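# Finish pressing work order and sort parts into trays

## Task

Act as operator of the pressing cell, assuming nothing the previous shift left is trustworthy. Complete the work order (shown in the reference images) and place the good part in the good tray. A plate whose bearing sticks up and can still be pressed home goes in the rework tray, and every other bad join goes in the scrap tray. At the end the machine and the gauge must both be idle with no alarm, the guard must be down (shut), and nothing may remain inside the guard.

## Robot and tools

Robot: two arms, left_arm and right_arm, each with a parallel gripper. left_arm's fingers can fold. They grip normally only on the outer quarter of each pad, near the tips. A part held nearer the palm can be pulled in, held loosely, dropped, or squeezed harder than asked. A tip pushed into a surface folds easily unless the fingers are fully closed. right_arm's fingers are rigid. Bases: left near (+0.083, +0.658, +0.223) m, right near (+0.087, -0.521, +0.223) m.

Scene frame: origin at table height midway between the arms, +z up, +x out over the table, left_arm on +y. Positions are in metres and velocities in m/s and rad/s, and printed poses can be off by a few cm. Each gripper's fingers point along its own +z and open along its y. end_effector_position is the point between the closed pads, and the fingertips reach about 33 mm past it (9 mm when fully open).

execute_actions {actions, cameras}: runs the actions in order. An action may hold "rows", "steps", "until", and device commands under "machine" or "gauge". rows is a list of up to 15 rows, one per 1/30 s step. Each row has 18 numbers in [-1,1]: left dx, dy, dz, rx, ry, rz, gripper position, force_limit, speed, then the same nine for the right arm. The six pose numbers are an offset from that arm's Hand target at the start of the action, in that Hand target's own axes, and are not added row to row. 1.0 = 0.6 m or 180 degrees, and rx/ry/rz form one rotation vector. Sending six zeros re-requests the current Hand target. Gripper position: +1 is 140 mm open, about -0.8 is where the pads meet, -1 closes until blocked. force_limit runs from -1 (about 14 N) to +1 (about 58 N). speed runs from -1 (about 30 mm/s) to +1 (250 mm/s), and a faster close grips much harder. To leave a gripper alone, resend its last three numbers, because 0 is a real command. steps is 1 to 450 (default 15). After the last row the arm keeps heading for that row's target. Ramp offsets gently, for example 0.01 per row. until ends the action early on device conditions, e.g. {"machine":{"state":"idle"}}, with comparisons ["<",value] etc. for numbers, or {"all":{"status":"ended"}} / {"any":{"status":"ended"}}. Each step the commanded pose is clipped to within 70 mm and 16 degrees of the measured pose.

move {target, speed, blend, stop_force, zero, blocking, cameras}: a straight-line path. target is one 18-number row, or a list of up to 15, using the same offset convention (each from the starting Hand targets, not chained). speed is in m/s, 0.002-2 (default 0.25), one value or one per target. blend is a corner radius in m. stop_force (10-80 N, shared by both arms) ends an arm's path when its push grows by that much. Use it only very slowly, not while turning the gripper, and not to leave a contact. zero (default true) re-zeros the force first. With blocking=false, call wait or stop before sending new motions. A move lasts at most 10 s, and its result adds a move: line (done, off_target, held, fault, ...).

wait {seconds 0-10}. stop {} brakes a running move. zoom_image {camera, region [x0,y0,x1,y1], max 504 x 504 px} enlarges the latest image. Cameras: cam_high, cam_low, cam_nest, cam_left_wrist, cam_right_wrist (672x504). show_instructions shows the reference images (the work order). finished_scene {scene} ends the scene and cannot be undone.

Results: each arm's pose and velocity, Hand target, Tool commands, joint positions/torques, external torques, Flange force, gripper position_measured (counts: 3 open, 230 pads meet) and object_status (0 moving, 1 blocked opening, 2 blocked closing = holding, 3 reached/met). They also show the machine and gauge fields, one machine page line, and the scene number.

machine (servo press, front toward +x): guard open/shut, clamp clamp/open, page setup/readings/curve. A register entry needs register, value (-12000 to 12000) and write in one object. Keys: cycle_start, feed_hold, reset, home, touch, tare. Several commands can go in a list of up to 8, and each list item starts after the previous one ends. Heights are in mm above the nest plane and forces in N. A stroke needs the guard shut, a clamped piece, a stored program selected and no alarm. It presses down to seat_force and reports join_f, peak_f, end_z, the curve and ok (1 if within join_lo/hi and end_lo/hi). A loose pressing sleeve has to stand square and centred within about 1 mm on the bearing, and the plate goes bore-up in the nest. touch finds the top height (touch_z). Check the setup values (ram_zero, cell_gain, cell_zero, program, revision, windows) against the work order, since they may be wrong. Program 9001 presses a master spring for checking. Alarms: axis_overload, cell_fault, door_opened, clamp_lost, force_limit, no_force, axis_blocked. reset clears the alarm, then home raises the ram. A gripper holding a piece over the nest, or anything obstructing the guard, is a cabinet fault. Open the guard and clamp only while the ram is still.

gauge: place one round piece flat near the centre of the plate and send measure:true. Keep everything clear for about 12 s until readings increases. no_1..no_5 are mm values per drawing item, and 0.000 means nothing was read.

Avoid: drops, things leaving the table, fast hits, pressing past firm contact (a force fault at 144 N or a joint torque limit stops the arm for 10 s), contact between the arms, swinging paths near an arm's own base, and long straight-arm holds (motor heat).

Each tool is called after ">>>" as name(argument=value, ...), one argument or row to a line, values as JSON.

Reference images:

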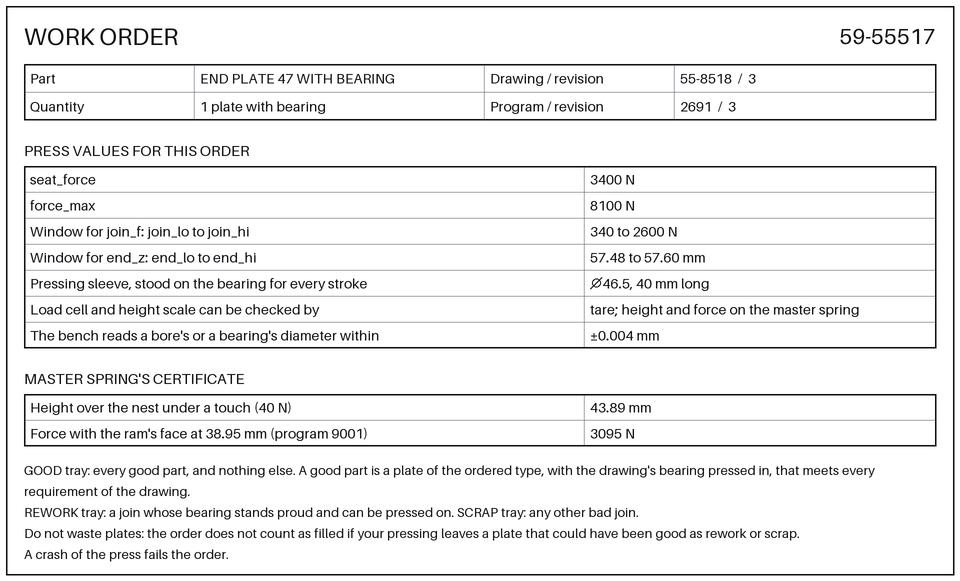

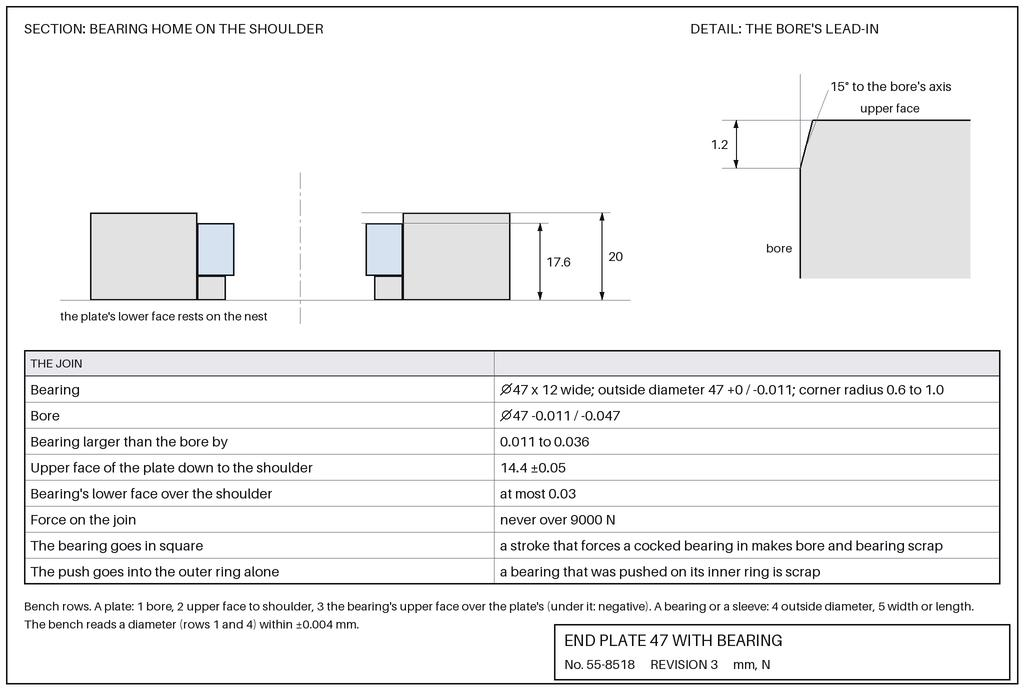

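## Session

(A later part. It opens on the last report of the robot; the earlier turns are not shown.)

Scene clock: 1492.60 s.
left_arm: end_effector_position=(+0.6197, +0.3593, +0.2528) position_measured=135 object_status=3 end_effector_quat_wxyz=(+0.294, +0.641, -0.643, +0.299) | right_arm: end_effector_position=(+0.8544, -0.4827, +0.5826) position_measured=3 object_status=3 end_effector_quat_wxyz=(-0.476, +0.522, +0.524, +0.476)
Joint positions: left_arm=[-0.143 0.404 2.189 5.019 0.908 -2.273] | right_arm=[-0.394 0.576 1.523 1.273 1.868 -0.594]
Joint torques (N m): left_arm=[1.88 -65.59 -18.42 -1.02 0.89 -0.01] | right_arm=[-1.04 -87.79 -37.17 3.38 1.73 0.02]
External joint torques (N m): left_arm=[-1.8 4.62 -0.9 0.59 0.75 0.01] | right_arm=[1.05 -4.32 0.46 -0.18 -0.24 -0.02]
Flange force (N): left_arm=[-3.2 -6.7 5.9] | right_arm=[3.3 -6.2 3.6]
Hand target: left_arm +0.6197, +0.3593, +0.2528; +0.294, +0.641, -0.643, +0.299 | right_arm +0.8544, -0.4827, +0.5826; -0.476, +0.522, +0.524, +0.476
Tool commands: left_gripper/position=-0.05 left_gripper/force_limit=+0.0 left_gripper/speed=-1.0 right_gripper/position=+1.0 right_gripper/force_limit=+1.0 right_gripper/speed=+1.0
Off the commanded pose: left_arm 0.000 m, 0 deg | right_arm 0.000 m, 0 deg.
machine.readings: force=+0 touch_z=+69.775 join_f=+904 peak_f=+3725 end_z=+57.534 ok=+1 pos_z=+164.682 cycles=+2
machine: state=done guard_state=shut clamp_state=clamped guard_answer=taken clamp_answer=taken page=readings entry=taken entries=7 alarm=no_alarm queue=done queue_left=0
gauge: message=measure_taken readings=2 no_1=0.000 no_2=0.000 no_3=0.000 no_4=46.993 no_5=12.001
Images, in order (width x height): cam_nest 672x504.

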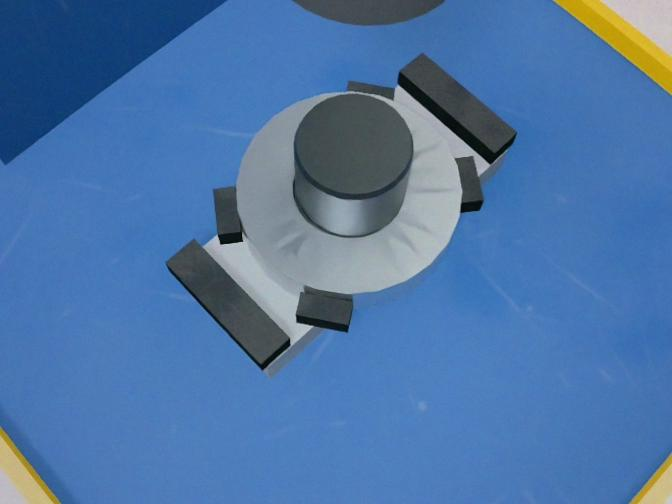

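>>> execute_actions(
  actions=[
    {"machine":[{"guard":"open","page":"curve"}],"steps":90,"until":{"machine":{"guard_state":"open"}}},
  ],
)

>>> move(
  target=[
    [0.007,0.0317,0.1945,0,0,0,-0.05,0,-1,0,0,0,0,0,0,1,1,1],
    [0.275,0.0317,0.5135,0,0,0,-0.05,0,-1,0,0,0,0,0,0,1,1,1],
    [0.275,0.0317,0.5135,0,0,0,-1,0,-0.9,0,0,0,0,0,0,1,1,1],
  ],
  blend=[0.03,0,0],
  speed=[0.15,0.1,0.1],
  cameras=["cam_left_wrist","cam_nest"],
)

Scene clock: 1504.60 s.
left_arm: end_effector_position=(+0.6197, +0.3593, +0.2528) position_measured=135 object_status=3 end_effector_quat_wxyz=(+0.294, +0.641, -0.643, +0.299) | right_arm: end_effector_position=(+0.8544, -0.4827, +0.5826) position_measured=3 object_status=3 end_effector_quat_wxyz=(-0.476, +0.522, +0.524, +0.476)
Joint positions: left_arm=[-0.143 0.404 2.189 5.019 0.908 -2.273] | right_arm=[-0.394 0.576 1.523 1.273 1.868 -0.594]
Joint torques (N m): left_arm=[1.84 -66.05 -18.27 -1.1 0.87 0.02] | right_arm=[-1.16 -87.67 -37.08 3.38 1.73 0.07]
External joint torques (N m): left_arm=[-1.93 5.33 -1.07 0.66 0.77 -0.03] | right_arm=[1.2 -4.76 0.28 -0.18 -0.24 -0.07]
Flange force (N): left_arm=[-3.7 -7.8 6.7] | right_arm=[3.8 -6.4 3.8]
Hand target: left_arm +0.6197, +0.3593, +0.2528; +0.294, +0.641, -0.643, +0.299 | right_arm +0.8544, -0.4827, +0.5826; -0.476, +0.522, +0.524, +0.476
Tool commands: left_gripper/position=-0.05 left_gripper/force_limit=+0.0 left_gripper/speed=-1.0 right_gripper/position=+1.0 right_gripper/force_limit=+1.0 right_gripper/speed=+1.0
Off the commanded pose: left_arm 0.000 m, 0 deg | right_arm 0.000 m, 0 deg.
machine.curve: curve1_z=+71.200 curve1_f=+0 curve2_z=+69.257 curve2_f=+75 curve3_z=+67.314 curve3_f=+251 curve4_z=+65.371 curve4_f=+404 curve5_z=+63.429 curve5_f=+568 curve6_z=+61.486 curve6_f=+732 curve7_z=+59.543 curve7_f=+889 curve8_z=+57.600 curve8_f=+1069
machine: state=done guard_state=open clamp_state=clamped guard_answer=taken clamp_answer=taken page=curve entry=taken entries=7 alarm=no_alarm queue=running queue_left=0
gauge: message=measure_taken readings=2 no_1=0.000 no_2=0.000 no_3=0.000 no_4=46.993 no_5=12.001

Scene clock: 1509.03 s.
left_arm: end_effector_position=(+0.6011, +0.0178, +0.1783) position_measured=163 object_status=0 end_effector_quat_wxyz=(+0.294, +0.641, -0.643, +0.299) | right_arm: end_effector_position=(+0.8544, -0.4827, +0.5826) position_measured=3 object_status=3 end_effector_quat_wxyz=(-0.476, +0.522, +0.524, +0.476)
Joint positions: left_arm=[-0.691 0.627 1.989 4.541 0.63 -2.268] | right_arm=[-0.394 0.576 1.523 1.273 1.868 -0.594]
Joint torques (N m): left_arm=[-2.17 -78.13 -17.02 -1.31 -0.16 0.14] | right_arm=[-1.32 -87.75 -37.1 3.37 1.74 0.03]
External joint torques (N m): left_arm=[2.32 -3.08 -2.24 0.11 1.8 -0.14] | right_arm=[1.26 -4.43 0.33 -0.17 -0.26 -0.03]
Flange force (N): left_arm=[1.9 -4.9 -5.3] | right_arm=[3.5 -6.0 3.8]
Hand target: left_arm +0.6011, +0.0178, +0.1783; +0.294, +0.641, -0.643, +0.299 | right_arm +0.8544, -0.4827, +0.5826; -0.476, +0.522, +0.524, +0.476
Off the commanded pose: left_arm 0.000 m, 0 deg | right_arm 0.000 m, 0 deg.
machine.curve: curve1_z=+71.200 curve1_f=+0 curve2_z=+69.257 curve2_f=+75 curve3_z=+67.314 curve3_f=+251 curve4_z=+65.371 curve4_f=+404 curve5_z=+63.429 curve5_f=+568 curve6_z=+61.486 curve6_f=+732 curve7_z=+59.543 curve7_f=+889 curve8_z=+57.600 curve8_f=+1069
machine: state=done guard_state=open clamp_state=clamped guard_answer=taken clamp_answer=taken page=curve entry=taken entries=7 alarm=no_alarm queue=done queue_left=0
gauge: message=measure_taken readings=2 no_1=0.000 no_2=0.000 no_3=0.000 no_4=46.993 no_5=12.001
move: done
Images, in order (width x height): cam_nest 672x504, cam_left_wrist 672x504.

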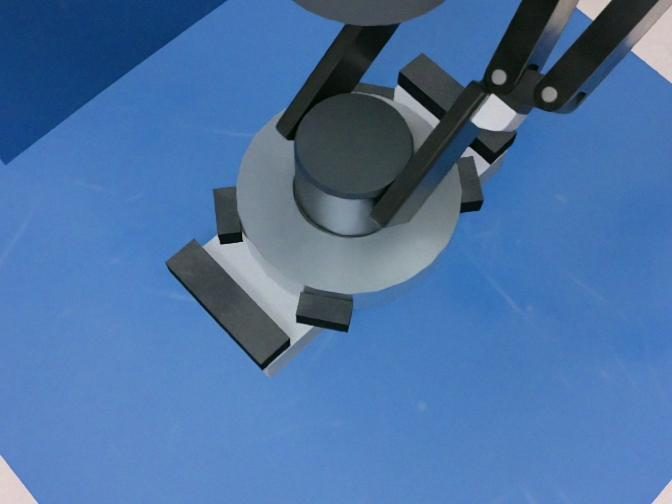

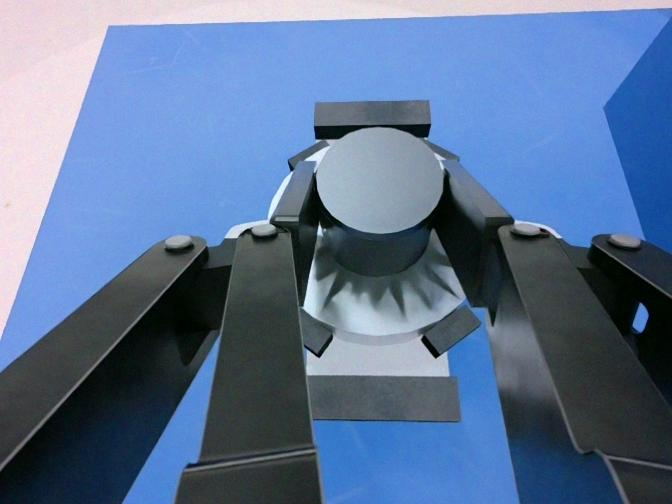

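>>> move(
  target=[
    [0.0249,0,-0.0209,0,0,0,-1,0,-0.9,0,0,0,0,0,0,1,1,1],
    [-0.2449,0.0017,-0.3428,0,0,0,-1,0,-0.9,0,0,0,0,0,0,1,1,1],
    [-0.3817,-0.065,-0.511,0,0,0,-1,0,-0.9,0,0,0,0,0,0,1,1,1],
    [-0.5777,-0.0917,-0.5118,0,0,0,-1,0,-0.9,0,0,0,0,0,0,1,1,1],
  ],
  blend=[0.005,0.03,0.03,0],
  speed=[0.04,0.12,0.15,0.15],
  cameras=["cam_left_wrist","cam_nest"],
)

>>> zoom_image(
  camera="cam_nest",
  region=[220, 60, 480, 310],
)

Scene clock: 1525.67 s.
left_arm: end_effector_position=(+0.6568, +0.4763, +0.1143) position_measured=163 object_status=2 end_effector_quat_wxyz=(+0.294, +0.641, -0.643, +0.299) | right_arm: end_effector_position=(+0.8544, -0.4827, +0.5826) position_measured=3 object_status=3 end_effector_quat_wxyz=(-0.476, +0.522, +0.524, +0.476)
Joint positions: left_arm=[0.071 0.68 2.124 5.038 0.93 -1.986] | right_arm=[-0.394 0.576 1.523 1.273 1.868 -0.594]
Joint torques (N m): left_arm=[2.07 -85.06 -10.57 -1.32 2.5 -0.03] | right_arm=[-1.4 -87.56 -37.09 3.4 1.73 0.06]
External joint torques (N m): left_arm=[-2.26 8.2 0.23 1.05 -0.51 0.03] | right_arm=[1.29 -4.44 0.34 -0.2 -0.25 -0.06]
Flange force (N): left_arm=[-9.2 -5.4 10.4] | right_arm=[3.5 -6.1 3.8]
Hand target: left_arm +0.6568, +0.4764, +0.1143; +0.294, +0.641, -0.643, +0.299 | right_arm +0.8544, -0.4827, +0.5826; -0.476, +0.522, +0.524, +0.476
Off the commanded pose: left_arm 0.000 m, 0 deg | right_arm 0.000 m, 0 deg.
machine.curve: curve1_z=+71.200 curve1_f=+0 curve2_z=+69.257 curve2_f=+75 curve3_z=+67.314 curve3_f=+251 curve4_z=+65.371 curve4_f=+404 curve5_z=+63.429 curve5_f=+568 curve6_z=+61.486 curve6_f=+732 curve7_z=+59.543 curve7_f=+889 curve8_z=+57.600 curve8_f=+1069
machine: state=done guard_state=open clamp_state=clamped guard_answer=taken clamp_answer=taken page=curve entry=taken entries=7 alarm=no_alarm queue=done queue_left=0
gauge: message=measure_taken readings=2 no_1=0.000 no_2=0.000 no_3=0.000 no_4=46.993 no_5=12.001
move: done
Images, in order (width x height): cam_nest 672x504, cam_left_wrist 672x504.

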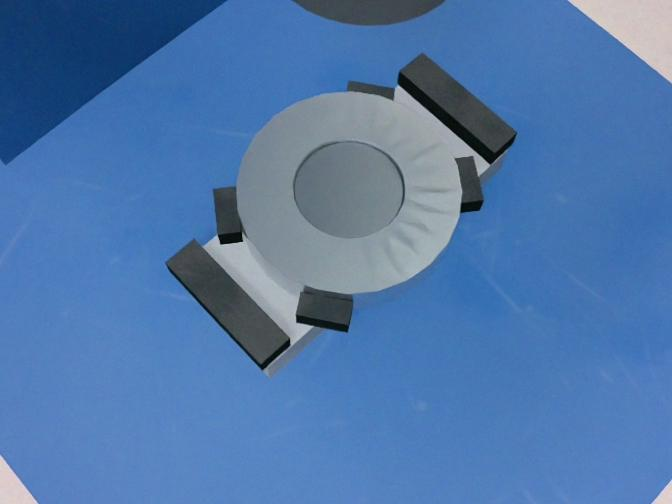

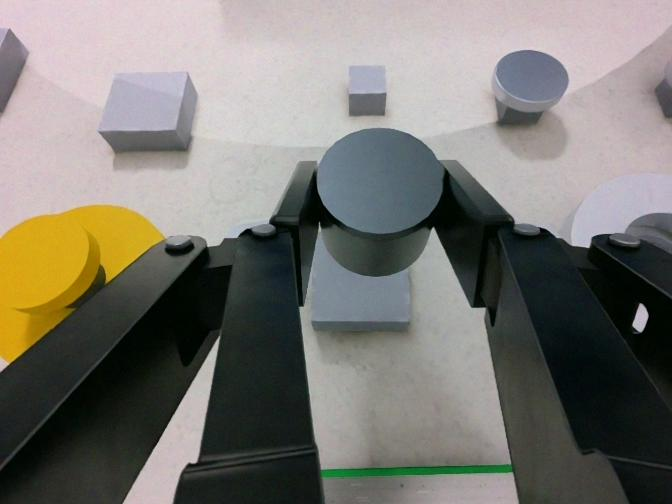

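Scaled by 1.938 from the camera's 672x504 image, which has a finer 960x720 frame.

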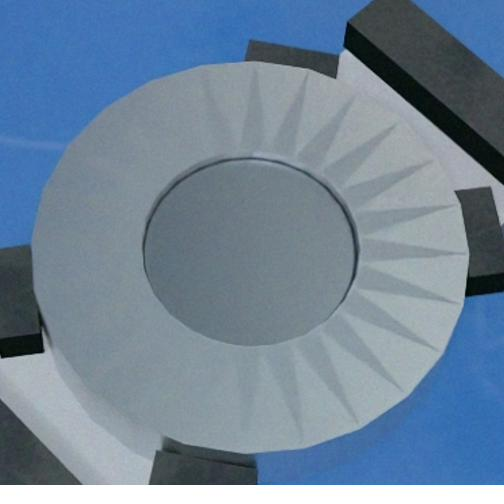

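>>> move(
  target=[-0.0617,-0.0033,0.0518,0,0,0,-1,0,-0.9,0,0,0,0,0,0,1,1,1],
  speed=0.08,
)

>>> move(
  target=[-0.0192,0,0.0161,0,0,0,-1,0,-0.9,0,0,0,0,0,0,1,1,1],
  speed=0.015,
  stop_force=12,
  cameras=["cam_left_wrist"],
)

Scene clock: 1531.13 s.
left_arm: end_effector_position=(+0.6591, +0.4768, +0.0660) position_measured=163 object_status=2 end_effector_quat_wxyz=(+0.294, +0.641, -0.643, +0.299) | right_arm: end_effector_position=(+0.8544, -0.4827, +0.5826) position_measured=3 object_status=3 end_effector_quat_wxyz=(-0.476, +0.522, +0.524, +0.476)
Joint positions: left_arm=[0.071 0.769 2.108 4.986 0.909 -1.899] | right_arm=[-0.394 0.576 1.523 1.273 1.868 -0.594]
Joint torques (N m): left_arm=[1.79 -89.2 -7.51 -1.23 2.57 0.02] | right_arm=[-1.07 -87.65 -37.13 3.41 1.72 0.03]
External joint torques (N m): left_arm=[-2.12 8.52 0.33 0.96 -0.51 -0.02] | right_arm=[0.9 -4.44 0.35 -0.2 -0.24 -0.03]
Flange force (N): left_arm=[-9.8 -4.4 10.8] | right_arm=[3.5 -6.2 3.3]
Hand target: left_arm +0.6591, +0.4768, +0.0659; +0.294, +0.641, -0.643, +0.299 | right_arm +0.8544, -0.4827, +0.5826; -0.476, +0.522, +0.524, +0.476
Off the commanded pose: left_arm 0.000 m, 0 deg | right_arm 0.000 m, 0 deg.
machine.curve: curve1_z=+71.200 curve1_f=+0 curve2_z=+69.257 curve2_f=+75 curve3_z=+67.314 curve3_f=+251 curve4_z=+65.371 curve4_f=+404 curve5_z=+63.429 curve5_f=+568 curve6_z=+61.486 curve6_f=+732 curve7_z=+59.543 curve7_f=+889 curve8_z=+57.600 curve8_f=+1069
machine: state=done guard_state=open clamp_state=clamped guard_answer=taken clamp_answer=taken page=curve entry=taken entries=7 alarm=no_alarm queue=done queue_left=0
gauge: message=measure_taken readings=2 no_1=0.000 no_2=0.000 no_3=0.000 no_4=46.993 no_5=12.001
move: done

Scene clock: 1532.07 s.
left_arm: end_effector_position=(+0.6592, +0.4768, +0.0621) position_measured=163 object_status=2 end_effector_quat_wxyz=(+0.294, +0.641, -0.643, +0.299) | right_arm: end_effector_position=(+0.8544, -0.4827, +0.5826) position_measured=3 object_status=3 end_effector_quat_wxyz=(-0.476, +0.522, +0.524, +0.476)
Joint positions: left_arm=[0.071 0.776 2.106 4.981 0.908 -1.891] | right_arm=[-0.394 0.576 1.523 1.273 1.868 -0.594]
Joint torques (N m): left_arm=[-5.02 -70.8 -7.88 -1.58 -4.24 0.31] | right_arm=[-1.25 -87.65 -37.22 3.38 1.72 0.08]
External joint torques (N m): left_arm=[4.78 -10.08 1.02 1.31 6.31 -0.31] | right_arm=[1.11 -4.79 0.41 -0.18 -0.23 -0.08]
Flange force (N): left_arm=[9.4 3.0 -24.7] | right_arm=[3.7 -6.8 3.8]
Hand target: left_arm +0.6592, +0.4768, +0.0621; +0.294, +0.641, -0.643, +0.299 (not the last commanded pose) | right_arm +0.8544, -0.4827, +0.5826; -0.476, +0.522, +0.524, +0.476
Off the commanded pose: left_arm 0.011 m, 0 deg | right_arm 0.000 m, 0 deg.
machine.curve: curve1_z=+71.200 curve1_f=+0 curve2_z=+69.257 curve2_f=+75 curve3_z=+67.314 curve3_f=+251 curve4_z=+65.371 curve4_f=+404 curve5_z=+63.429 curve5_f=+568 curve6_z=+61.486 curve6_f=+732 curve7_z=+59.543 curve7_f=+889 curve8_z=+57.600 curve8_f=+1069
machine: state=done guard_state=open clamp_state=clamped guard_answer=taken clamp_answer=taken page=curve entry=taken entries=7 alarm=no_alarm queue=done queue_left=0
gauge: message=measure_taken readings=2 no_1=0.000 no_2=0.000 no_3=0.000 no_4=46.993 no_5=12.001
move: contact (left_arm)
Images, in order (width x height): cam_left_wrist 672x504.

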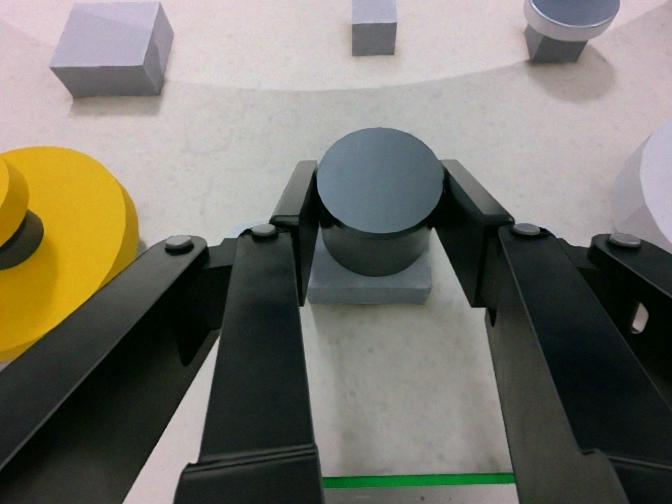

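>>> execute_actions(
  actions=[
    {"rows":[[0,0,0,0,0,0,-0.05,0,-1,0,0,0,0,0,0,1,1,1]],"steps":40},
  ],
)

>>> move(
  target=[
    [0,0,-0.13,0,0,0,-0.05,0,-1,0,0,0,0,0,0,1,1,1],
    [0.15,0.083,-0.27,0,0,0,-0.05,0,-1,0,0,0,0,0,0,1,1,1],
  ],
  blend=[0.03,0],
  speed=[0.2,0.4],
  cameras=["cam_right_wrist","cam_high"],
)

>>> execute_actions(
  actions=[
    {"machine":{"clamp":"open"},"steps":60},
  ],
)

Scene clock: 1567.80 s.
left_arm: end_effector_position=(+0.6592, +0.4768, +0.0621) position_measured=135 object_status=3 end_effector_quat_wxyz=(+0.294, +0.641, -0.643, +0.299) | right_arm: end_effector_position=(+0.8544, -0.4827, +0.5826) position_measured=3 object_status=3 end_effector_quat_wxyz=(-0.476, +0.522, +0.524, +0.476)
Joint positions: left_arm=[0.071 0.776 2.106 4.981 0.908 -1.891] | right_arm=[-0.394 0.576 1.523 1.273 1.868 -0.594]
Joint torques (N m): left_arm=[1.89 -86.31 -6.6 -0.88 1.31 0] | right_arm=[-1.18 -87.92 -37.14 3.39 1.73 0.06]
External joint torques (N m): left_arm=[-1.91 5.47 -0.2 0.63 0.75 0] | right_arm=[1.93 -4.56 0.29 -0.23 -0.24 -0.06]
Flange force (N): left_arm=[-5.9 -4.0 7.0] | right_arm=[3.7 -5.8 4.5]
Hand target: left_arm +0.6592, +0.4768, +0.0621; +0.294, +0.641, -0.643, +0.299 | right_arm +0.8544, -0.4827, +0.5826; -0.476, +0.522, +0.524, +0.476
Off the commanded pose: left_arm 0.000 m, 0 deg | right_arm 0.000 m, 0 deg.
machine.curve: curve1_z=+71.200 curve1_f=+0 curve2_z=+69.257 curve2_f=+75 curve3_z=+67.314 curve3_f=+251 curve4_z=+65.371 curve4_f=+404 curve5_z=+63.429 curve5_f=+568 curve6_z=+61.486 curve6_f=+732 curve7_z=+59.543 curve7_f=+889 curve8_z=+57.600 curve8_f=+1069
machine: state=done guard_state=open clamp_state=clamped guard_answer=taken clamp_answer=taken page=curve entry=taken entries=7 alarm=no_alarm queue=done queue_left=0
gauge: message=measure_taken readings=2 no_1=0.000 no_2=0.000 no_3=0.000 no_4=46.993 no_5=12.001

Scene clock: 1568.97 s.
left_arm: end_effector_position=(+0.6080, +0.5417, +0.2352) position_measured=135 object_status=3 end_effector_quat_wxyz=(+0.294, +0.641, -0.643, +0.299) | right_arm: end_effector_position=(+0.8544, -0.4827, +0.5826) position_measured=3 object_status=3 end_effector_quat_wxyz=(-0.476, +0.522, +0.524, +0.476)
Joint positions: left_arm=[0.198 0.439 2.186 5.247 1.053 -2.154] | right_arm=[-0.394 0.576 1.523 1.273 1.868 -0.594]
Joint torques (N m): left_arm=[1.3 -63.6 -16.92 -0.52 1.03 0.01] | right_arm=[-1.59 -87.7 -37.09 3.42 1.74 0.03]
External joint torques (N m): left_arm=[-1.43 1.12 -0.72 0.57 0.77 -0.01] | right_arm=[1.57 -4.81 0.26 -0.22 -0.25 -0.03]
Flange force (N): left_arm=[0.0 -3.2 0.6] | right_arm=[3.9 -6.2 4.2]
Hand target: left_arm +0.6081, +0.5417, +0.2353; +0.294, +0.641, -0.643, +0.299 | right_arm +0.8544, -0.4827, +0.5826; -0.476, +0.522, +0.524, +0.476
Off the commanded pose: left_arm 0.000 m, 0 deg | right_arm 0.000 m, 0 deg.
machine.curve: curve1_z=+71.200 curve1_f=+0 curve2_z=+69.257 curve2_f=+75 curve3_z=+67.314 curve3_f=+251 curve4_z=+65.371 curve4_f=+404 curve5_z=+63.429 curve5_f=+568 curve6_z=+61.486 curve6_f=+732 curve7_z=+59.543 curve7_f=+889 curve8_z=+57.600 curve8_f=+1069
machine: state=done guard_state=open clamp_state=clamped guard_answer=taken clamp_answer=taken page=curve entry=taken entries=7 alarm=no_alarm queue=done queue_left=0
gauge: message=measure_taken readings=2 no_1=0.000 no_2=0.000 no_3=0.000 no_4=46.993 no_5=12.001
move: done
Images, in order (width x height): cam_high 672x504, cam_right_wrist 672x504.

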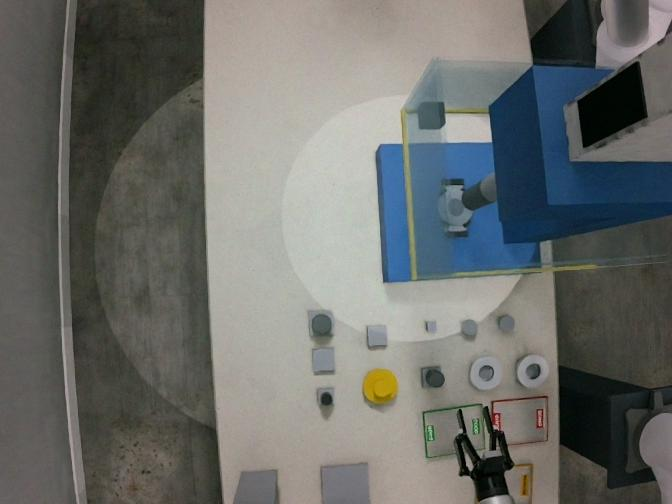

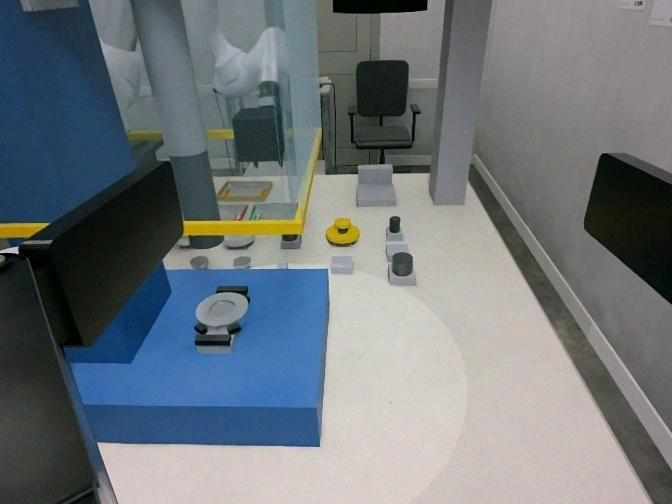

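Scene clock: 1571.17 s.
left_arm: end_effector_position=(+0.6081, +0.5417, +0.2353) position_measured=135 object_status=3 end_effector_quat_wxyz=(+0.294, +0.641, -0.643, +0.299) | right_arm: end_effector_position=(+0.8544, -0.4827, +0.5826) position_measured=3 object_status=3 end_effector_quat_wxyz=(-0.476, +0.522, +0.524, +0.476)
Joint positions: left_arm=[0.198 0.438 2.186 5.247 1.053 -2.154] | right_arm=[-0.394 0.576 1.523 1.273 1.868 -0.594]
Joint torques (N m): left_arm=[1.76 -67 -16.86 -0.65 1 0] | right_arm=[-1.4 -87.73 -37.11 3.39 1.73 0.03]
External joint torques (N m): left_arm=[-1.92 4.76 -0.73 0.7 0.8 0] | right_arm=[1.38 -4.26 0.4 -0.2 -0.25 -0.03]
Flange force (N): left_arm=[-4.8 -6.9 4.4] | right_arm=[3.3 -5.9 3.9]
Hand target: left_arm +0.6081, +0.5417, +0.2353; +0.294, +0.641, -0.643, +0.299 | right_arm +0.8544, -0.4827, +0.5826; -0.476, +0.522, +0.524, +0.476
Tool commands: left_gripper/position=-0.05 left_gripper/force_limit=+0.0 left_gripper/speed=-1.0 right_gripper/position=+1.0 right_gripper/force_limit=+1.0 right_gripper/speed=+1.0
Off the commanded pose: left_arm 0.000 m, 0 deg | right_arm 0.000 m, 0 deg.
machine.curve: curve1_z=+71.200 curve1_f=+0 curve2_z=+69.257 curve2_f=+75 curve3_z=+67.314 curve3_f=+251 curve4_z=+65.371 curve4_f=+404 curve5_z=+63.429 curve5_f=+568 curve6_z=+61.486 curve6_f=+732 curve7_z=+59.543 curve7_f=+889 curve8_z=+57.600 curve8_f=+1069
machine: state=idle guard_state=open clamp_state=open guard_answer=taken clamp_answer=taken page=curve entry=taken entries=7 alarm=no_alarm queue=done queue_left=0
gauge: message=measure_taken readings=2 no_1=0.000 no_2=0.000 no_3=0.000 no_4=46.993 no_5=12.001

>>> zoom_image(
  camera="cam_high",
  region=[400, 300, 568, 504],
)

Scaled by 2.471 from the camera's 672x504 image, which has a finer 960x720 frame.
This view is cut from an older image: the scene may have changed since it was taken.

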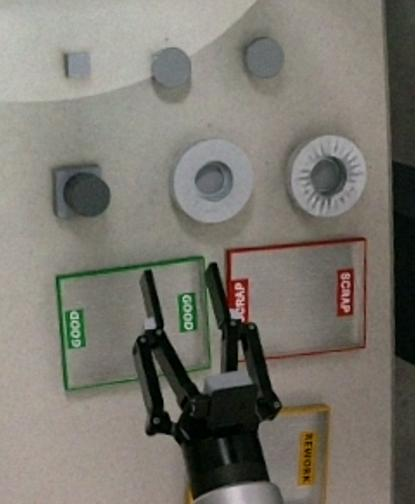

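>>> move(
  target=[
    [0.278,0.015,0.2925,0,0,0,0.5,0,-1,0,0,0,0,0,0,1,1,1],
    [0.2533,0.0127,0.4003,0,0,0,0.5,0,-1,0,0,0,0,0,0,1,1,1],
  ],
  blend=[0.03,0],
  speed=[0.35,0.25],
)

Scene clock: 1581.83 s.
left_arm: end_effector_position=(+0.6007, +0.2603, +0.1950) position_measured=66 object_status=0 end_effector_quat_wxyz=(+0.294, +0.641, -0.643, +0.299) | right_arm: end_effector_position=(+0.8544, -0.4827, +0.5826) position_measured=3 object_status=3 end_effector_quat_wxyz=(-0.476, +0.522, +0.524, +0.476)
Joint positions: left_arm=[-0.331 0.505 2.204 4.767 0.8 -2.143] | right_arm=[-0.394 0.576 1.523 1.273 1.868 -0.594]
Joint torques (N m): left_arm=[1.57 -71.07 -14.07 -1.35 1.07 -0.01] | right_arm=[-1.37 -87.95 -37.09 3.38 1.71 0.02]
External joint torques (N m): left_arm=[-1.35 5.16 -0.84 0.6 0.72 0.01] | right_arm=[1.16 -4.93 0.07 -0.15 -0.22 -0.02]
Flange force (N): left_arm=[-4.4 -6.0 7.3] | right_arm=[4.1 -6.1 3.6]
Hand target: left_arm +0.6007, +0.2603, +0.1950; +0.294, +0.641, -0.643, +0.299 | right_arm +0.8544, -0.4827, +0.5826; -0.476, +0.522, +0.524, +0.476
Off the commanded pose: left_arm 0.000 m, 0 deg | right_arm 0.000 m, 0 deg.
machine.curve: curve1_z=+71.200 curve1_f=+0 curve2_z=+69.257 curve2_f=+75 curve3_z=+67.314 curve3_f=+251 curve4_z=+65.371 curve4_f=+404 curve5_z=+63.429 curve5_f=+568 curve6_z=+61.486 curve6_f=+732 curve7_z=+59.543 curve7_f=+889 curve8_z=+57.600 curve8_f=+1069
machine: state=idle guard_state=open clamp_state=open guard_answer=taken clamp_answer=taken page=curve entry=taken entries=7 alarm=no_alarm queue=done queue_left=0
gauge: message=measure_taken readings=2 no_1=0.000 no_2=0.000 no_3=0.000 no_4=46.993 no_5=12.001
move: done

>>> move(
  target=[
    [0.2605,-0.0005,0.3064,0,0,0,0.5,0,-1,0,0,0,0,0,0,1,1,1],
  ],
  speed=0.2,
  cameras=["cam_left_wrist","cam_nest"],
)

Scene clock: 1586.50 s.
left_arm: end_effector_position=(+0.6009, +0.0190, +0.1947) position_measured=66 object_status=3 end_effector_quat_wxyz=(+0.294, +0.641, -0.643, +0.299) | right_arm: end_effector_position=(+0.8544, -0.4827, +0.5826) position_measured=3 object_status=3 end_effector_quat_wxyz=(-0.476, +0.522, +0.524, +0.476)
Joint positions: left_arm=[-0.689 0.601 1.989 4.576 0.626 -2.31] | right_arm=[-0.394 0.576 1.523 1.273 1.868 -0.594]
Joint torques (N m): left_arm=[1.67 -84.91 -19.31 -1.76 0.83 -0.05] | right_arm=[-1.19 -87.84 -37.21 3.39 1.73 0.03]
External joint torques (N m): left_arm=[-1.44 5.04 -0.92 0.59 0.74 0.05] | right_arm=[0.89 -4.06 0.5 -0.19 -0.25 -0.03]
Flange force (N): left_arm=[-1.8 -5.2 8.0] | right_arm=[3.0 -6.1 3.3]
Hand target: left_arm +0.6009, +0.0190, +0.1947; +0.294, +0.641, -0.643, +0.299 | right_arm +0.8544, -0.4827, +0.5826; -0.476, +0.522, +0.524, +0.476
Off the commanded pose: left_arm 0.000 m, 0 deg | right_arm 0.000 m, 0 deg.
machine.curve: curve1_z=+71.200 curve1_f=+0 curve2_z=+69.257 curve2_f=+75 curve3_z=+67.314 curve3_f=+251 curve4_z=+65.371 curve4_f=+404 curve5_z=+63.429 curve5_f=+568 curve6_z=+61.486 curve6_f=+732 curve7_z=+59.543 curve7_f=+889 curve8_z=+57.600 curve8_f=+1069
machine: state=idle guard_state=open clamp_state=open guard_answer=taken clamp_answer=taken page=curve entry=taken entries=7 alarm=no_alarm queue=done queue_left=0
gauge: message=measure_taken readings=2 no_1=0.000 no_2=0.000 no_3=0.000 no_4=46.993 no_5=12.001
move: done
Images, in order (width x height): cam_nest 672x504, cam_left_wrist 672x504.

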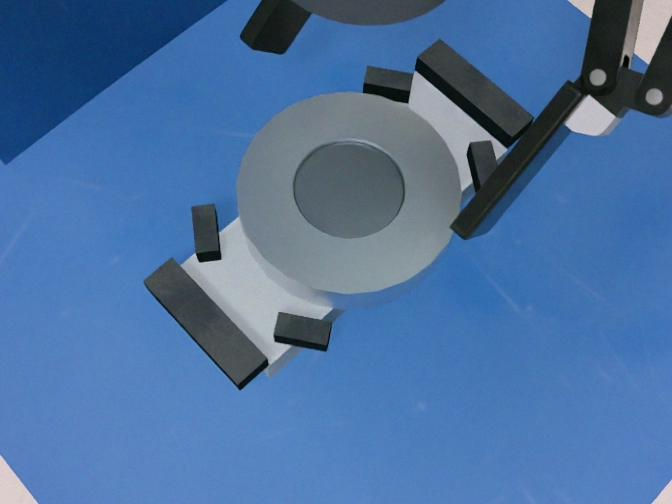

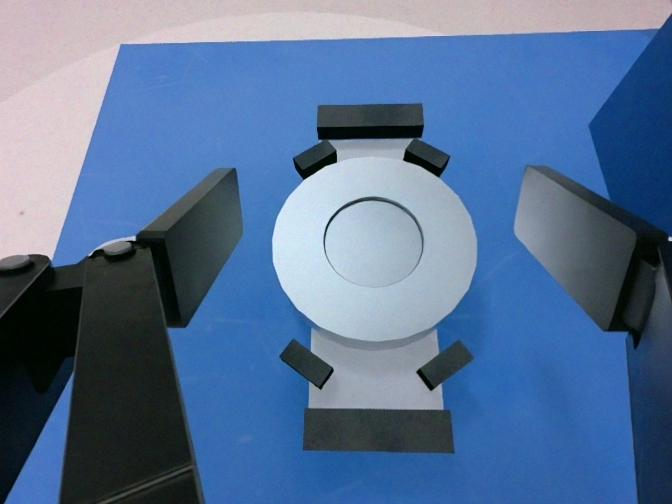

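>>> move(
  target=[
    [-0.0577,0,0.0484,0,0,0,0.5,0,-1,0,0,0,0,0,0,1,1,1],
  ],
  speed=0.1,
)

>>> execute_actions(
  actions=[
    {"rows":[[0,0,0,0,0,0,-1,0,-0.8,0,0,0,0,0,0,1,1,1]],"steps":60},
  ],
)

>>> move(
  target=[
    [0.0447,0,-0.0375,0,0,0,-1,0,-0.8,0,0,0,0,0,0,1,1,1],
  ],
  speed=0.06,
  cameras=["cam_left_wrist","cam_nest"],
)

Scene clock: 1592.70 s.
left_arm: end_effector_position=(+0.6012, +0.0194, +0.1495) position_measured=66 object_status=3 end_effector_quat_wxyz=(+0.294, +0.641, -0.643, +0.299) | right_arm: end_effector_position=(+0.8544, -0.4827, +0.5826) position_measured=3 object_status=3 end_effector_quat_wxyz=(-0.476, +0.522, +0.524, +0.476)
Joint positions: left_arm=[-0.689 0.671 1.991 4.482 0.64 -2.192] | right_arm=[-0.394 0.576 1.523 1.273 1.868 -0.594]
Joint torques (N m): left_arm=[1.63 -89.02 -16.5 -1.82 0.98 -0.01] | right_arm=[-1.4 -87.75 -37.1 3.38 1.75 0.04]
External joint torques (N m): left_arm=[-1.43 5.25 -1.09 0.59 0.76 0.01] | right_arm=[1.33 -4.5 0.37 -0.19 -0.26 -0.04]
Flange force (N): left_arm=[-2.5 -5.3 8.5] | right_arm=[3.5 -6.2 3.9]
Hand target: left_arm +0.6012, +0.0194, +0.1495; +0.294, +0.641, -0.643, +0.299 | right_arm +0.8544, -0.4827, +0.5826; -0.476, +0.522, +0.524, +0.476
Off the commanded pose: left_arm 0.000 m, 0 deg | right_arm 0.000 m, 0 deg.
machine.curve: curve1_z=+71.200 curve1_f=+0 curve2_z=+69.257 curve2_f=+75 curve3_z=+67.314 curve3_f=+251 curve4_z=+65.371 curve4_f=+404 curve5_z=+63.429 curve5_f=+568 curve6_z=+61.486 curve6_f=+732 curve7_z=+59.543 curve7_f=+889 curve8_z=+57.600 curve8_f=+1069
machine: state=idle guard_state=open clamp_state=open guard_answer=taken clamp_answer=taken page=curve entry=taken entries=7 alarm=no_alarm queue=done queue_left=0
gauge: message=measure_taken readings=2 no_1=0.000 no_2=0.000 no_3=0.000 no_4=46.993 no_5=12.001
move: done

Scene clock: 1594.90 s.
left_arm: end_effector_position=(+0.6012, +0.0194, +0.1495) position_measured=86 object_status=2 end_effector_quat_wxyz=(+0.294, +0.641, -0.643, +0.299) | right_arm: end_effector_position=(+0.8544, -0.4827, +0.5826) position_measured=3 object_status=3 end_effector_quat_wxyz=(-0.476, +0.522, +0.524, +0.476)
Joint positions: left_arm=[-0.689 0.671 1.991 4.482 0.64 -2.192] | right_arm=[-0.394 0.576 1.523 1.273 1.868 -0.594]
Joint torques (N m): left_arm=[-0.94 -76.66 -14.9 -1.29 -1.51 0] | right_arm=[-1.34 -87.85 -37.09 3.37 1.73 0.04]
External joint torques (N m): left_arm=[0.83 -6.48 -2.65 0.05 3.25 0] | right_arm=[0.77 -3.47 0.55 -0.16 -0.26 -0.04]
Flange force (N): left_arm=[4.8 -1.9 -8.3] | right_arm=[2.5 -5.5 3.0]
Hand target: left_arm +0.6012, +0.0194, +0.1495; +0.294, +0.641, -0.643, +0.299 | right_arm +0.8544, -0.4827, +0.5826; -0.476, +0.522, +0.524, +0.476
Off the commanded pose: left_arm 0.000 m, 0 deg | right_arm 0.000 m, 0 deg.
machine.curve: curve1_z=+71.200 curve1_f=+0 curve2_z=+69.257 curve2_f=+75 curve3_z=+67.314 curve3_f=+251 curve4_z=+65.371 curve4_f=+404 curve5_z=+63.429 curve5_f=+568 curve6_z=+61.486 curve6_f=+732 curve7_z=+59.543 curve7_f=+889 curve8_z=+57.600 curve8_f=+1069
machine: state=idle guard_state=open clamp_state=open guard_answer=taken clamp_answer=taken page=curve entry=taken entries=7 alarm=no_alarm queue=done queue_left=0
gauge: message=measure_taken readings=2 no_1=0.000 no_2=0.000 no_3=0.000 no_4=46.993 no_5=12.001

Scene clock: 1595.80 s.
left_arm: end_effector_position=(+0.6009, +0.0191, +0.1845) position_measured=86 object_status=2 end_effector_quat_wxyz=(+0.294, +0.641, -0.643, +0.299) | right_arm: end_effector_position=(+0.8544, -0.4827, +0.5826) position_measured=3 object_status=3 end_effector_quat_wxyz=(-0.476, +0.522, +0.524, +0.476)
Joint positions: left_arm=[-0.689 0.617 1.99 4.554 0.629 -2.283] | right_arm=[-0.394 0.576 1.523 1.273 1.868 -0.594]
Joint torques (N m): left_arm=[1.67 -88.91 -20.32 -2.16 1.64 0.01] | right_arm=[-1.17 -87.92 -37.11 3.4 1.73 0.05]
External joint torques (N m): left_arm=[-1.64 8.33 0.76 0.97 -0.02 -0.01] | right_arm=[1.28 -4.15 0.35 -0.21 -0.25 -0.05]
Flange force (N): left_arm=[-4.6 -5.2 10.9] | right_arm=[3.2 -5.7 3.7]
Hand target: left_arm +0.6009, +0.0191, +0.1845; +0.294, +0.641, -0.643, +0.299 | right_arm +0.8544, -0.4827, +0.5826; -0.476, +0.522, +0.524, +0.476
Off the commanded pose: left_arm 0.000 m, 0 deg | right_arm 0.000 m, 0 deg.
machine.curve: curve1_z=+71.200 curve1_f=+0 curve2_z=+69.257 curve2_f=+75 curve3_z=+67.314 curve3_f=+251 curve4_z=+65.371 curve4_f=+404 curve5_z=+63.429 curve5_f=+568 curve6_z=+61.486 curve6_f=+732 curve7_z=+59.543 curve7_f=+889 curve8_z=+57.600 curve8_f=+1069
machine: state=idle guard_state=open clamp_state=open guard_answer=taken clamp_answer=taken page=curve entry=taken entries=7 alarm=no_alarm queue=done queue_left=0
gauge: message=measure_taken readings=2 no_1=0.000 no_2=0.000 no_3=0.000 no_4=46.993 no_5=12.001
move: done
Images, in order (width x height): cam_nest 672x504, cam_left_wrist 672x504.

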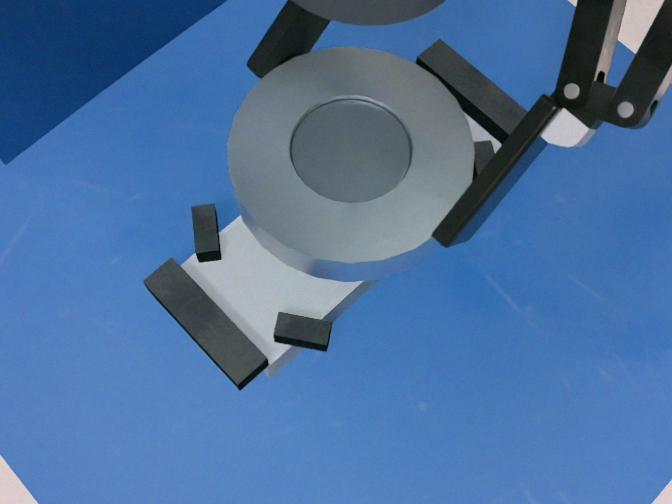

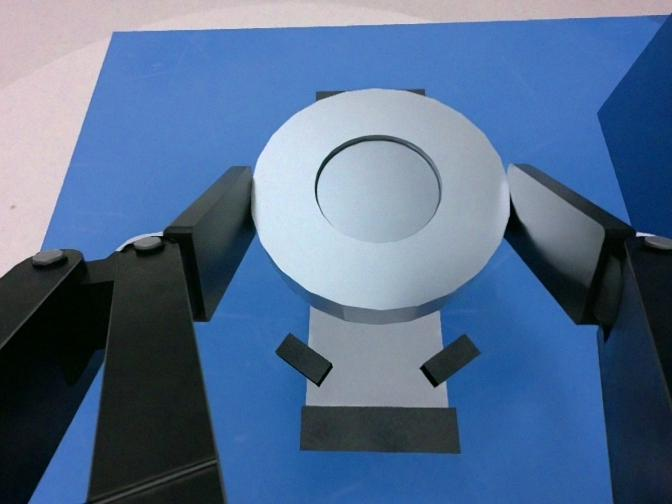

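>>> move(
  target=[
    [-0.2569,0,-0.3306,0,0,0,-1,0,-0.8,0,0,0,0,0,0,1,1,1],
    [-0.2389,0,-0.4545,0,0,0,-1,0,-0.8,0,0,0,0,0,0,1,1,1],
    [-0.5518,0,-0.8012,0,0,0,-1,0,-0.8,0,0,0,0,0,0,1,1,1],
  ],
  blend=[0.03,0.04,0],
  speed=[0.2,0.25,0.25],
  cameras=["cam_left_wrist","cam_high"],
)

>>> execute_actions(
  actions=[
    {"machine":{"guard":"shut"},"steps":5},
  ],
)

Scene clock: 1609.60 s.
left_arm: end_effector_position=(+0.6007, +0.5997, +0.2445) position_measured=86 object_status=2 end_effector_quat_wxyz=(+0.294, +0.641, -0.643, +0.299) | right_arm: end_effector_position=(+0.8544, -0.4827, +0.5826) position_measured=3 object_status=3 end_effector_quat_wxyz=(-0.476, +0.522, +0.524, +0.476)
Joint positions: left_arm=[0.305 0.433 2.163 5.335 1.114 -2.147] | right_arm=[-0.394 0.576 1.523 1.273 1.868 -0.594]
Joint torques (N m): left_arm=[1.5 -69.44 -18.4 -0.82 1.82 0.02] | right_arm=[-1.39 -87.77 -37.01 3.37 1.7 0.02]
External joint torques (N m): left_arm=[-1.86 6.7 -0.27 1.05 -0.01 -0.02] | right_arm=[2.27 -5.74 -0.08 -0.19 -0.19 -0.02]
Flange force (N): left_arm=[-8.3 -7.7 6.1] | right_arm=[5.0 -6.3 5.0]
Hand target: left_arm +0.6007, +0.5997, +0.2445; +0.294, +0.641, -0.643, +0.299 | right_arm +0.8544, -0.4827, +0.5826; -0.476, +0.522, +0.524, +0.476
Off the commanded pose: left_arm 0.000 m, 0 deg | right_arm 0.000 m, 0 deg.
machine.curve: curve1_z=+71.200 curve1_f=+0 curve2_z=+69.257 curve2_f=+75 curve3_z=+67.314 curve3_f=+251 curve4_z=+65.371 curve4_f=+404 curve5_z=+63.429 curve5_f=+568 curve6_z=+61.486 curve6_f=+732 curve7_z=+59.543 curve7_f=+889 curve8_z=+57.600 curve8_f=+1069
machine: state=idle guard_state=open clamp_state=open guard_answer=taken clamp_answer=taken page=curve entry=taken entries=7 alarm=no_alarm queue=done queue_left=0
gauge: message=measure_taken readings=2 no_1=0.000 no_2=0.000 no_3=0.000 no_4=46.993 no_5=12.001
move: done; blend cut to 0.0376 m at target 2
Images, in order (width x height): cam_high 672x504, cam_left_wrist 672x504.

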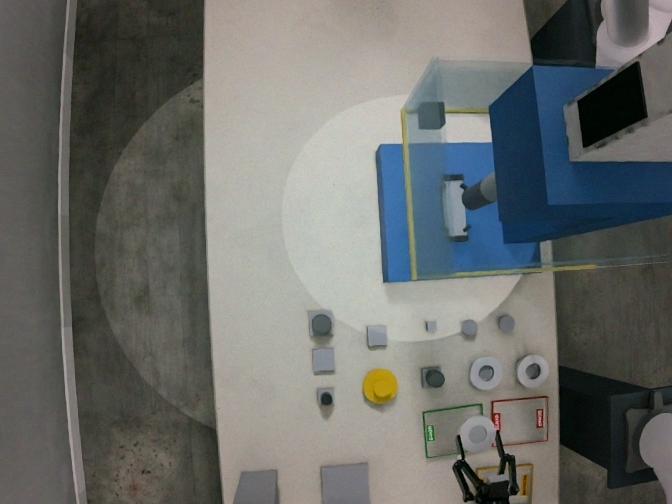

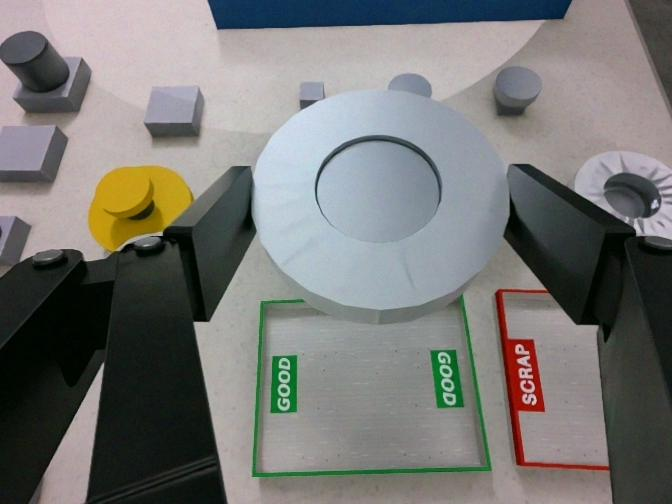

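Scene clock: 1609.97 s.
left_arm: end_effector_position=(+0.6007, +0.5997, +0.2445) position_measured=86 object_status=2 end_effector_quat_wxyz=(+0.294, +0.641, -0.643, +0.299) | right_arm: end_effector_position=(+0.8544, -0.4827, +0.5826) position_measured=3 object_status=3 end_effector_quat_wxyz=(-0.476, +0.522, +0.524, +0.476)
Joint positions: left_arm=[0.305 0.433 2.163 5.335 1.114 -2.147] | right_arm=[-0.394 0.576 1.523 1.273 1.868 -0.594]
Joint torques (N m): left_arm=[1.56 -69.75 -18.87 -0.87 1.86 -0.1] | right_arm=[-1.3 -87.9 -37.18 3.38 1.74 0.02]
External joint torques (N m): left_arm=[-1.7 6.83 0.3 1.12 -0.06 0.1] | right_arm=[1.29 -3.47 0.58 -0.19 -0.27 -0.02]
Flange force (N): left_arm=[-8.8 -6.6 6.5] | right_arm=[2.6 -5.3 3.6]
Hand target: left_arm +0.6007, +0.5997, +0.2445; +0.294, +0.641, -0.643, +0.299 | right_arm +0.8544, -0.4827, +0.5826; -0.476, +0.522, +0.524, +0.476
Tool commands: left_gripper/position=-1.0 left_gripper/force_limit=+0.0 left_gripper/speed=-0.8 right_gripper/position=+1.0 right_gripper/force_limit=+1.0 right_gripper/speed=+1.0
Off the commanded pose: left_arm 0.000 m, 0 deg | right_arm 0.000 m, 0 deg.
machine.curve: curve1_z=+71.200 curve1_f=+0 curve2_z=+69.257 curve2_f=+75 curve3_z=+67.314 curve3_f=+251 curve4_z=+65.371 curve4_f=+404 curve5_z=+63.429 curve5_f=+568 curve6_z=+61.486 curve6_f=+732 curve7_z=+59.543 curve7_f=+889 curve8_z=+57.600 curve8_f=+1069
machine: state=idle guard_state=between clamp_state=open guard_answer=taken clamp_answer=taken page=curve entry=taken entries=7 alarm=no_alarm queue=running queue_left=0
gauge: message=measure_taken readings=2 no_1=0.000 no_2=0.000 no_3=0.000 no_4=46.993 no_5=12.001

>>> move(
  target=[
    [-0.2698,0.003,0.1568,0,0,0,-1,0,-0.8,0,0,0,0,0,0,1,1,1],
  ],
  speed=0.15,
)

>>> move(
  target=[
    [-0.0638,0,0.0536,0,0,0,-1,0,-0.8,0,0,0,0,0,0,1,1,1],
  ],
  speed=0.013,
  stop_force=12,
  cameras=["cam_left_wrist"],
)

Scene clock: 1618.93 s.
left_arm: end_effector_position=(+0.6004, +0.6332, +0.0603) position_measured=86 object_status=2 end_effector_quat_wxyz=(+0.294, +0.641, -0.643, +0.299) | right_arm: end_effector_position=(+0.8544, -0.4827, +0.5826) position_measured=3 object_status=3 end_effector_quat_wxyz=(-0.476, +0.522, +0.524, +0.476)
Joint positions: left_arm=[0.362 0.772 2.135 5.227 0.964 -1.83] | right_arm=[-0.394 0.576 1.523 1.273 1.868 -0.594]
Joint torques (N m): left_arm=[1.41 -87.02 -5.51 -0.81 2.33 0.04] | right_arm=[-1.32 -87.85 -37.18 3.38 1.75 0.02]
External joint torques (N m): left_arm=[-1.66 7.75 -0.01 0.83 -0.24 -0.04] | right_arm=[1.51 -3.99 0.55 -0.21 -0.27 -0.02]
Flange force (N): left_arm=[-10.5 -4.2 8.9] | right_arm=[3.0 -5.8 4.0]
Hand target: left_arm +0.6003, +0.6331, +0.0602; +0.294, +0.641, -0.643, +0.299 | right_arm +0.8544, -0.4827, +0.5826; -0.476, +0.522, +0.524, +0.476
Off the commanded pose: left_arm 0.000 m, 0 deg | right_arm 0.000 m, 0 deg.
machine.curve: curve1_z=+71.200 curve1_f=+0 curve2_z=+69.257 curve2_f=+75 curve3_z=+67.314 curve3_f=+251 curve4_z=+65.371 curve4_f=+404 curve5_z=+63.429 curve5_f=+568 curve6_z=+61.486 curve6_f=+732 curve7_z=+59.543 curve7_f=+889 curve8_z=+57.600 curve8_f=+1069
machine: state=idle guard_state=shut clamp_state=open guard_answer=taken clamp_answer=taken page=curve entry=taken entries=7 alarm=no_alarm queue=done queue_left=0
gauge: message=measure_taken readings=2 no_1=0.000 no_2=0.000 no_3=0.000 no_4=46.993 no_5=12.001
move: done

Scene clock: 1621.73 s.
left_arm: end_effector_position=(+0.6006, +0.6333, +0.0315) position_measured=86 object_status=2 end_effector_quat_wxyz=(+0.294, +0.641, -0.643, +0.299) | right_arm: end_effector_position=(+0.8544, -0.4827, +0.5826) position_measured=3 object_status=3 end_effector_quat_wxyz=(-0.476, +0.522, +0.524, +0.476)
Joint positions: left_arm=[0.362 0.826 2.123 5.201 0.944 -1.784] | right_arm=[-0.394 0.576 1.523 1.273 1.868 -0.594]
Joint torques (N m): left_arm=[-0.74 -75.9 -5.36 -0.84 -4.47 0.04] | right_arm=[-1.2 -87.85 -37.08 3.4 1.72 0.02]
External joint torques (N m): left_arm=[0.61 -5.52 1.59 0.84 6.58 -0.04] | right_arm=[1.18 -4.8 0.18 -0.2 -0.23 -0.02]
Flange force (N): left_arm=[9.5 0.8 -13.9] | right_arm=[3.9 -6.2 3.7]
Hand target: left_arm +0.6006, +0.6333, +0.0315; +0.294, +0.641, -0.643, +0.299 (not the last commanded pose) | right_arm +0.8544, -0.4827, +0.5826; -0.476, +0.522, +0.524, +0.476
Off the commanded pose: left_arm 0.021 m, 0 deg | right_arm 0.000 m, 0 deg.
machine.curve: curve1_z=+71.200 curve1_f=+0 curve2_z=+69.257 curve2_f=+75 curve3_z=+67.314 curve3_f=+251 curve4_z=+65.371 curve4_f=+404 curve5_z=+63.429 curve5_f=+568 curve6_z=+61.486 curve6_f=+732 curve7_z=+59.543 curve7_f=+889 curve8_z=+57.600 curve8_f=+1069
machine: state=idle guard_state=shut clamp_state=open guard_answer=taken clamp_answer=taken page=curve entry=taken entries=7 alarm=no_alarm queue=done queue_left=0
gauge: message=measure_taken readings=2 no_1=0.000 no_2=0.000 no_3=0.000 no_4=46.993 no_5=12.001
move: contact (left_arm)
Images, in order (width x height): cam_left_wrist 672x504.

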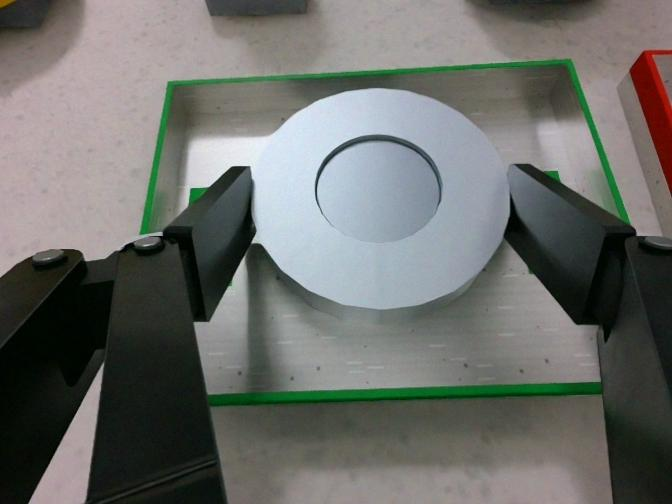

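>>> execute_actions(
  actions=[
    {"rows":[[0,0,0,0,0,0,0.42,0,-1,0,0,0,0,0,0,1,1,1]],"steps":30},
  ],
  cameras=["cam_left_wrist"],
)

Scene clock: 1624.87 s.
left_arm: end_effector_position=(+0.6006, +0.6333, +0.0315) position_measured=76 object_status=3 end_effector_quat_wxyz=(+0.294, +0.641, -0.643, +0.299) | right_arm: end_effector_position=(+0.8544, -0.4827, +0.5826) position_measured=3 object_status=3 end_effector_quat_wxyz=(-0.476, +0.522, +0.524, +0.476)
Joint positions: left_arm=[0.362 0.826 2.123 5.201 0.944 -1.784] | right_arm=[-0.394 0.576 1.523 1.273 1.868 -0.594]
Joint torques (N m): left_arm=[1.66 -86.95 -3.56 -0.56 1.29 -0.01] | right_arm=[-1.34 -87.76 -37.14 3.39 1.73 0.04]
External joint torques (N m): left_arm=[-1.5 5.71 -0.14 0.58 0.81 0.01] | right_arm=[1.62 -5.23 0.12 -0.19 -0.24 -0.04]
Flange force (N): left_arm=[-7.4 -3.6 6.2] | right_arm=[4.4 -6.4 4.3]
Hand target: left_arm +0.6006, +0.6333, +0.0315; +0.294, +0.641, -0.643, +0.299 | right_arm +0.8544, -0.4827, +0.5826; -0.476, +0.522, +0.524, +0.476
Off the commanded pose: left_arm 0.000 m, 0 deg | right_arm 0.000 m, 0 deg.
machine.curve: curve1_z=+71.200 curve1_f=+0 curve2_z=+69.257 curve2_f=+75 curve3_z=+67.314 curve3_f=+251 curve4_z=+65.371 curve4_f=+404 curve5_z=+63.429 curve5_f=+568 curve6_z=+61.486 curve6_f=+732 curve7_z=+59.543 curve7_f=+889 curve8_z=+57.600 curve8_f=+1069
machine: state=idle guard_state=shut clamp_state=open guard_answer=taken clamp_answer=taken page=curve entry=taken entries=7 alarm=no_alarm queue=done queue_left=0
gauge: message=measure_taken readings=2 no_1=0.000 no_2=0.000 no_3=0.000 no_4=46.993 no_5=12.001
Images, in order (width x height): cam_left_wrist 672x504.

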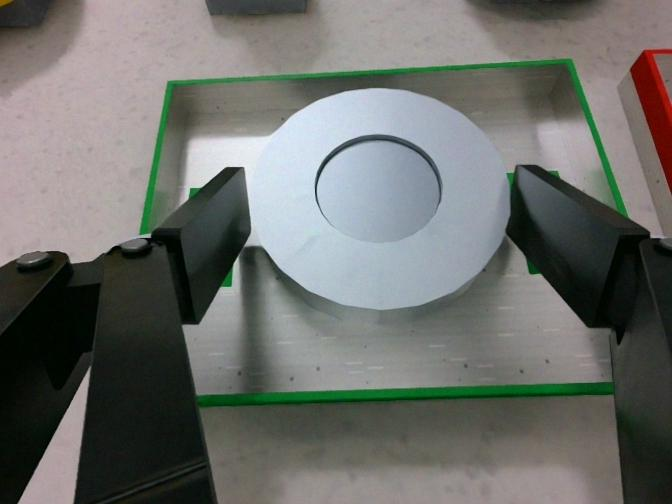

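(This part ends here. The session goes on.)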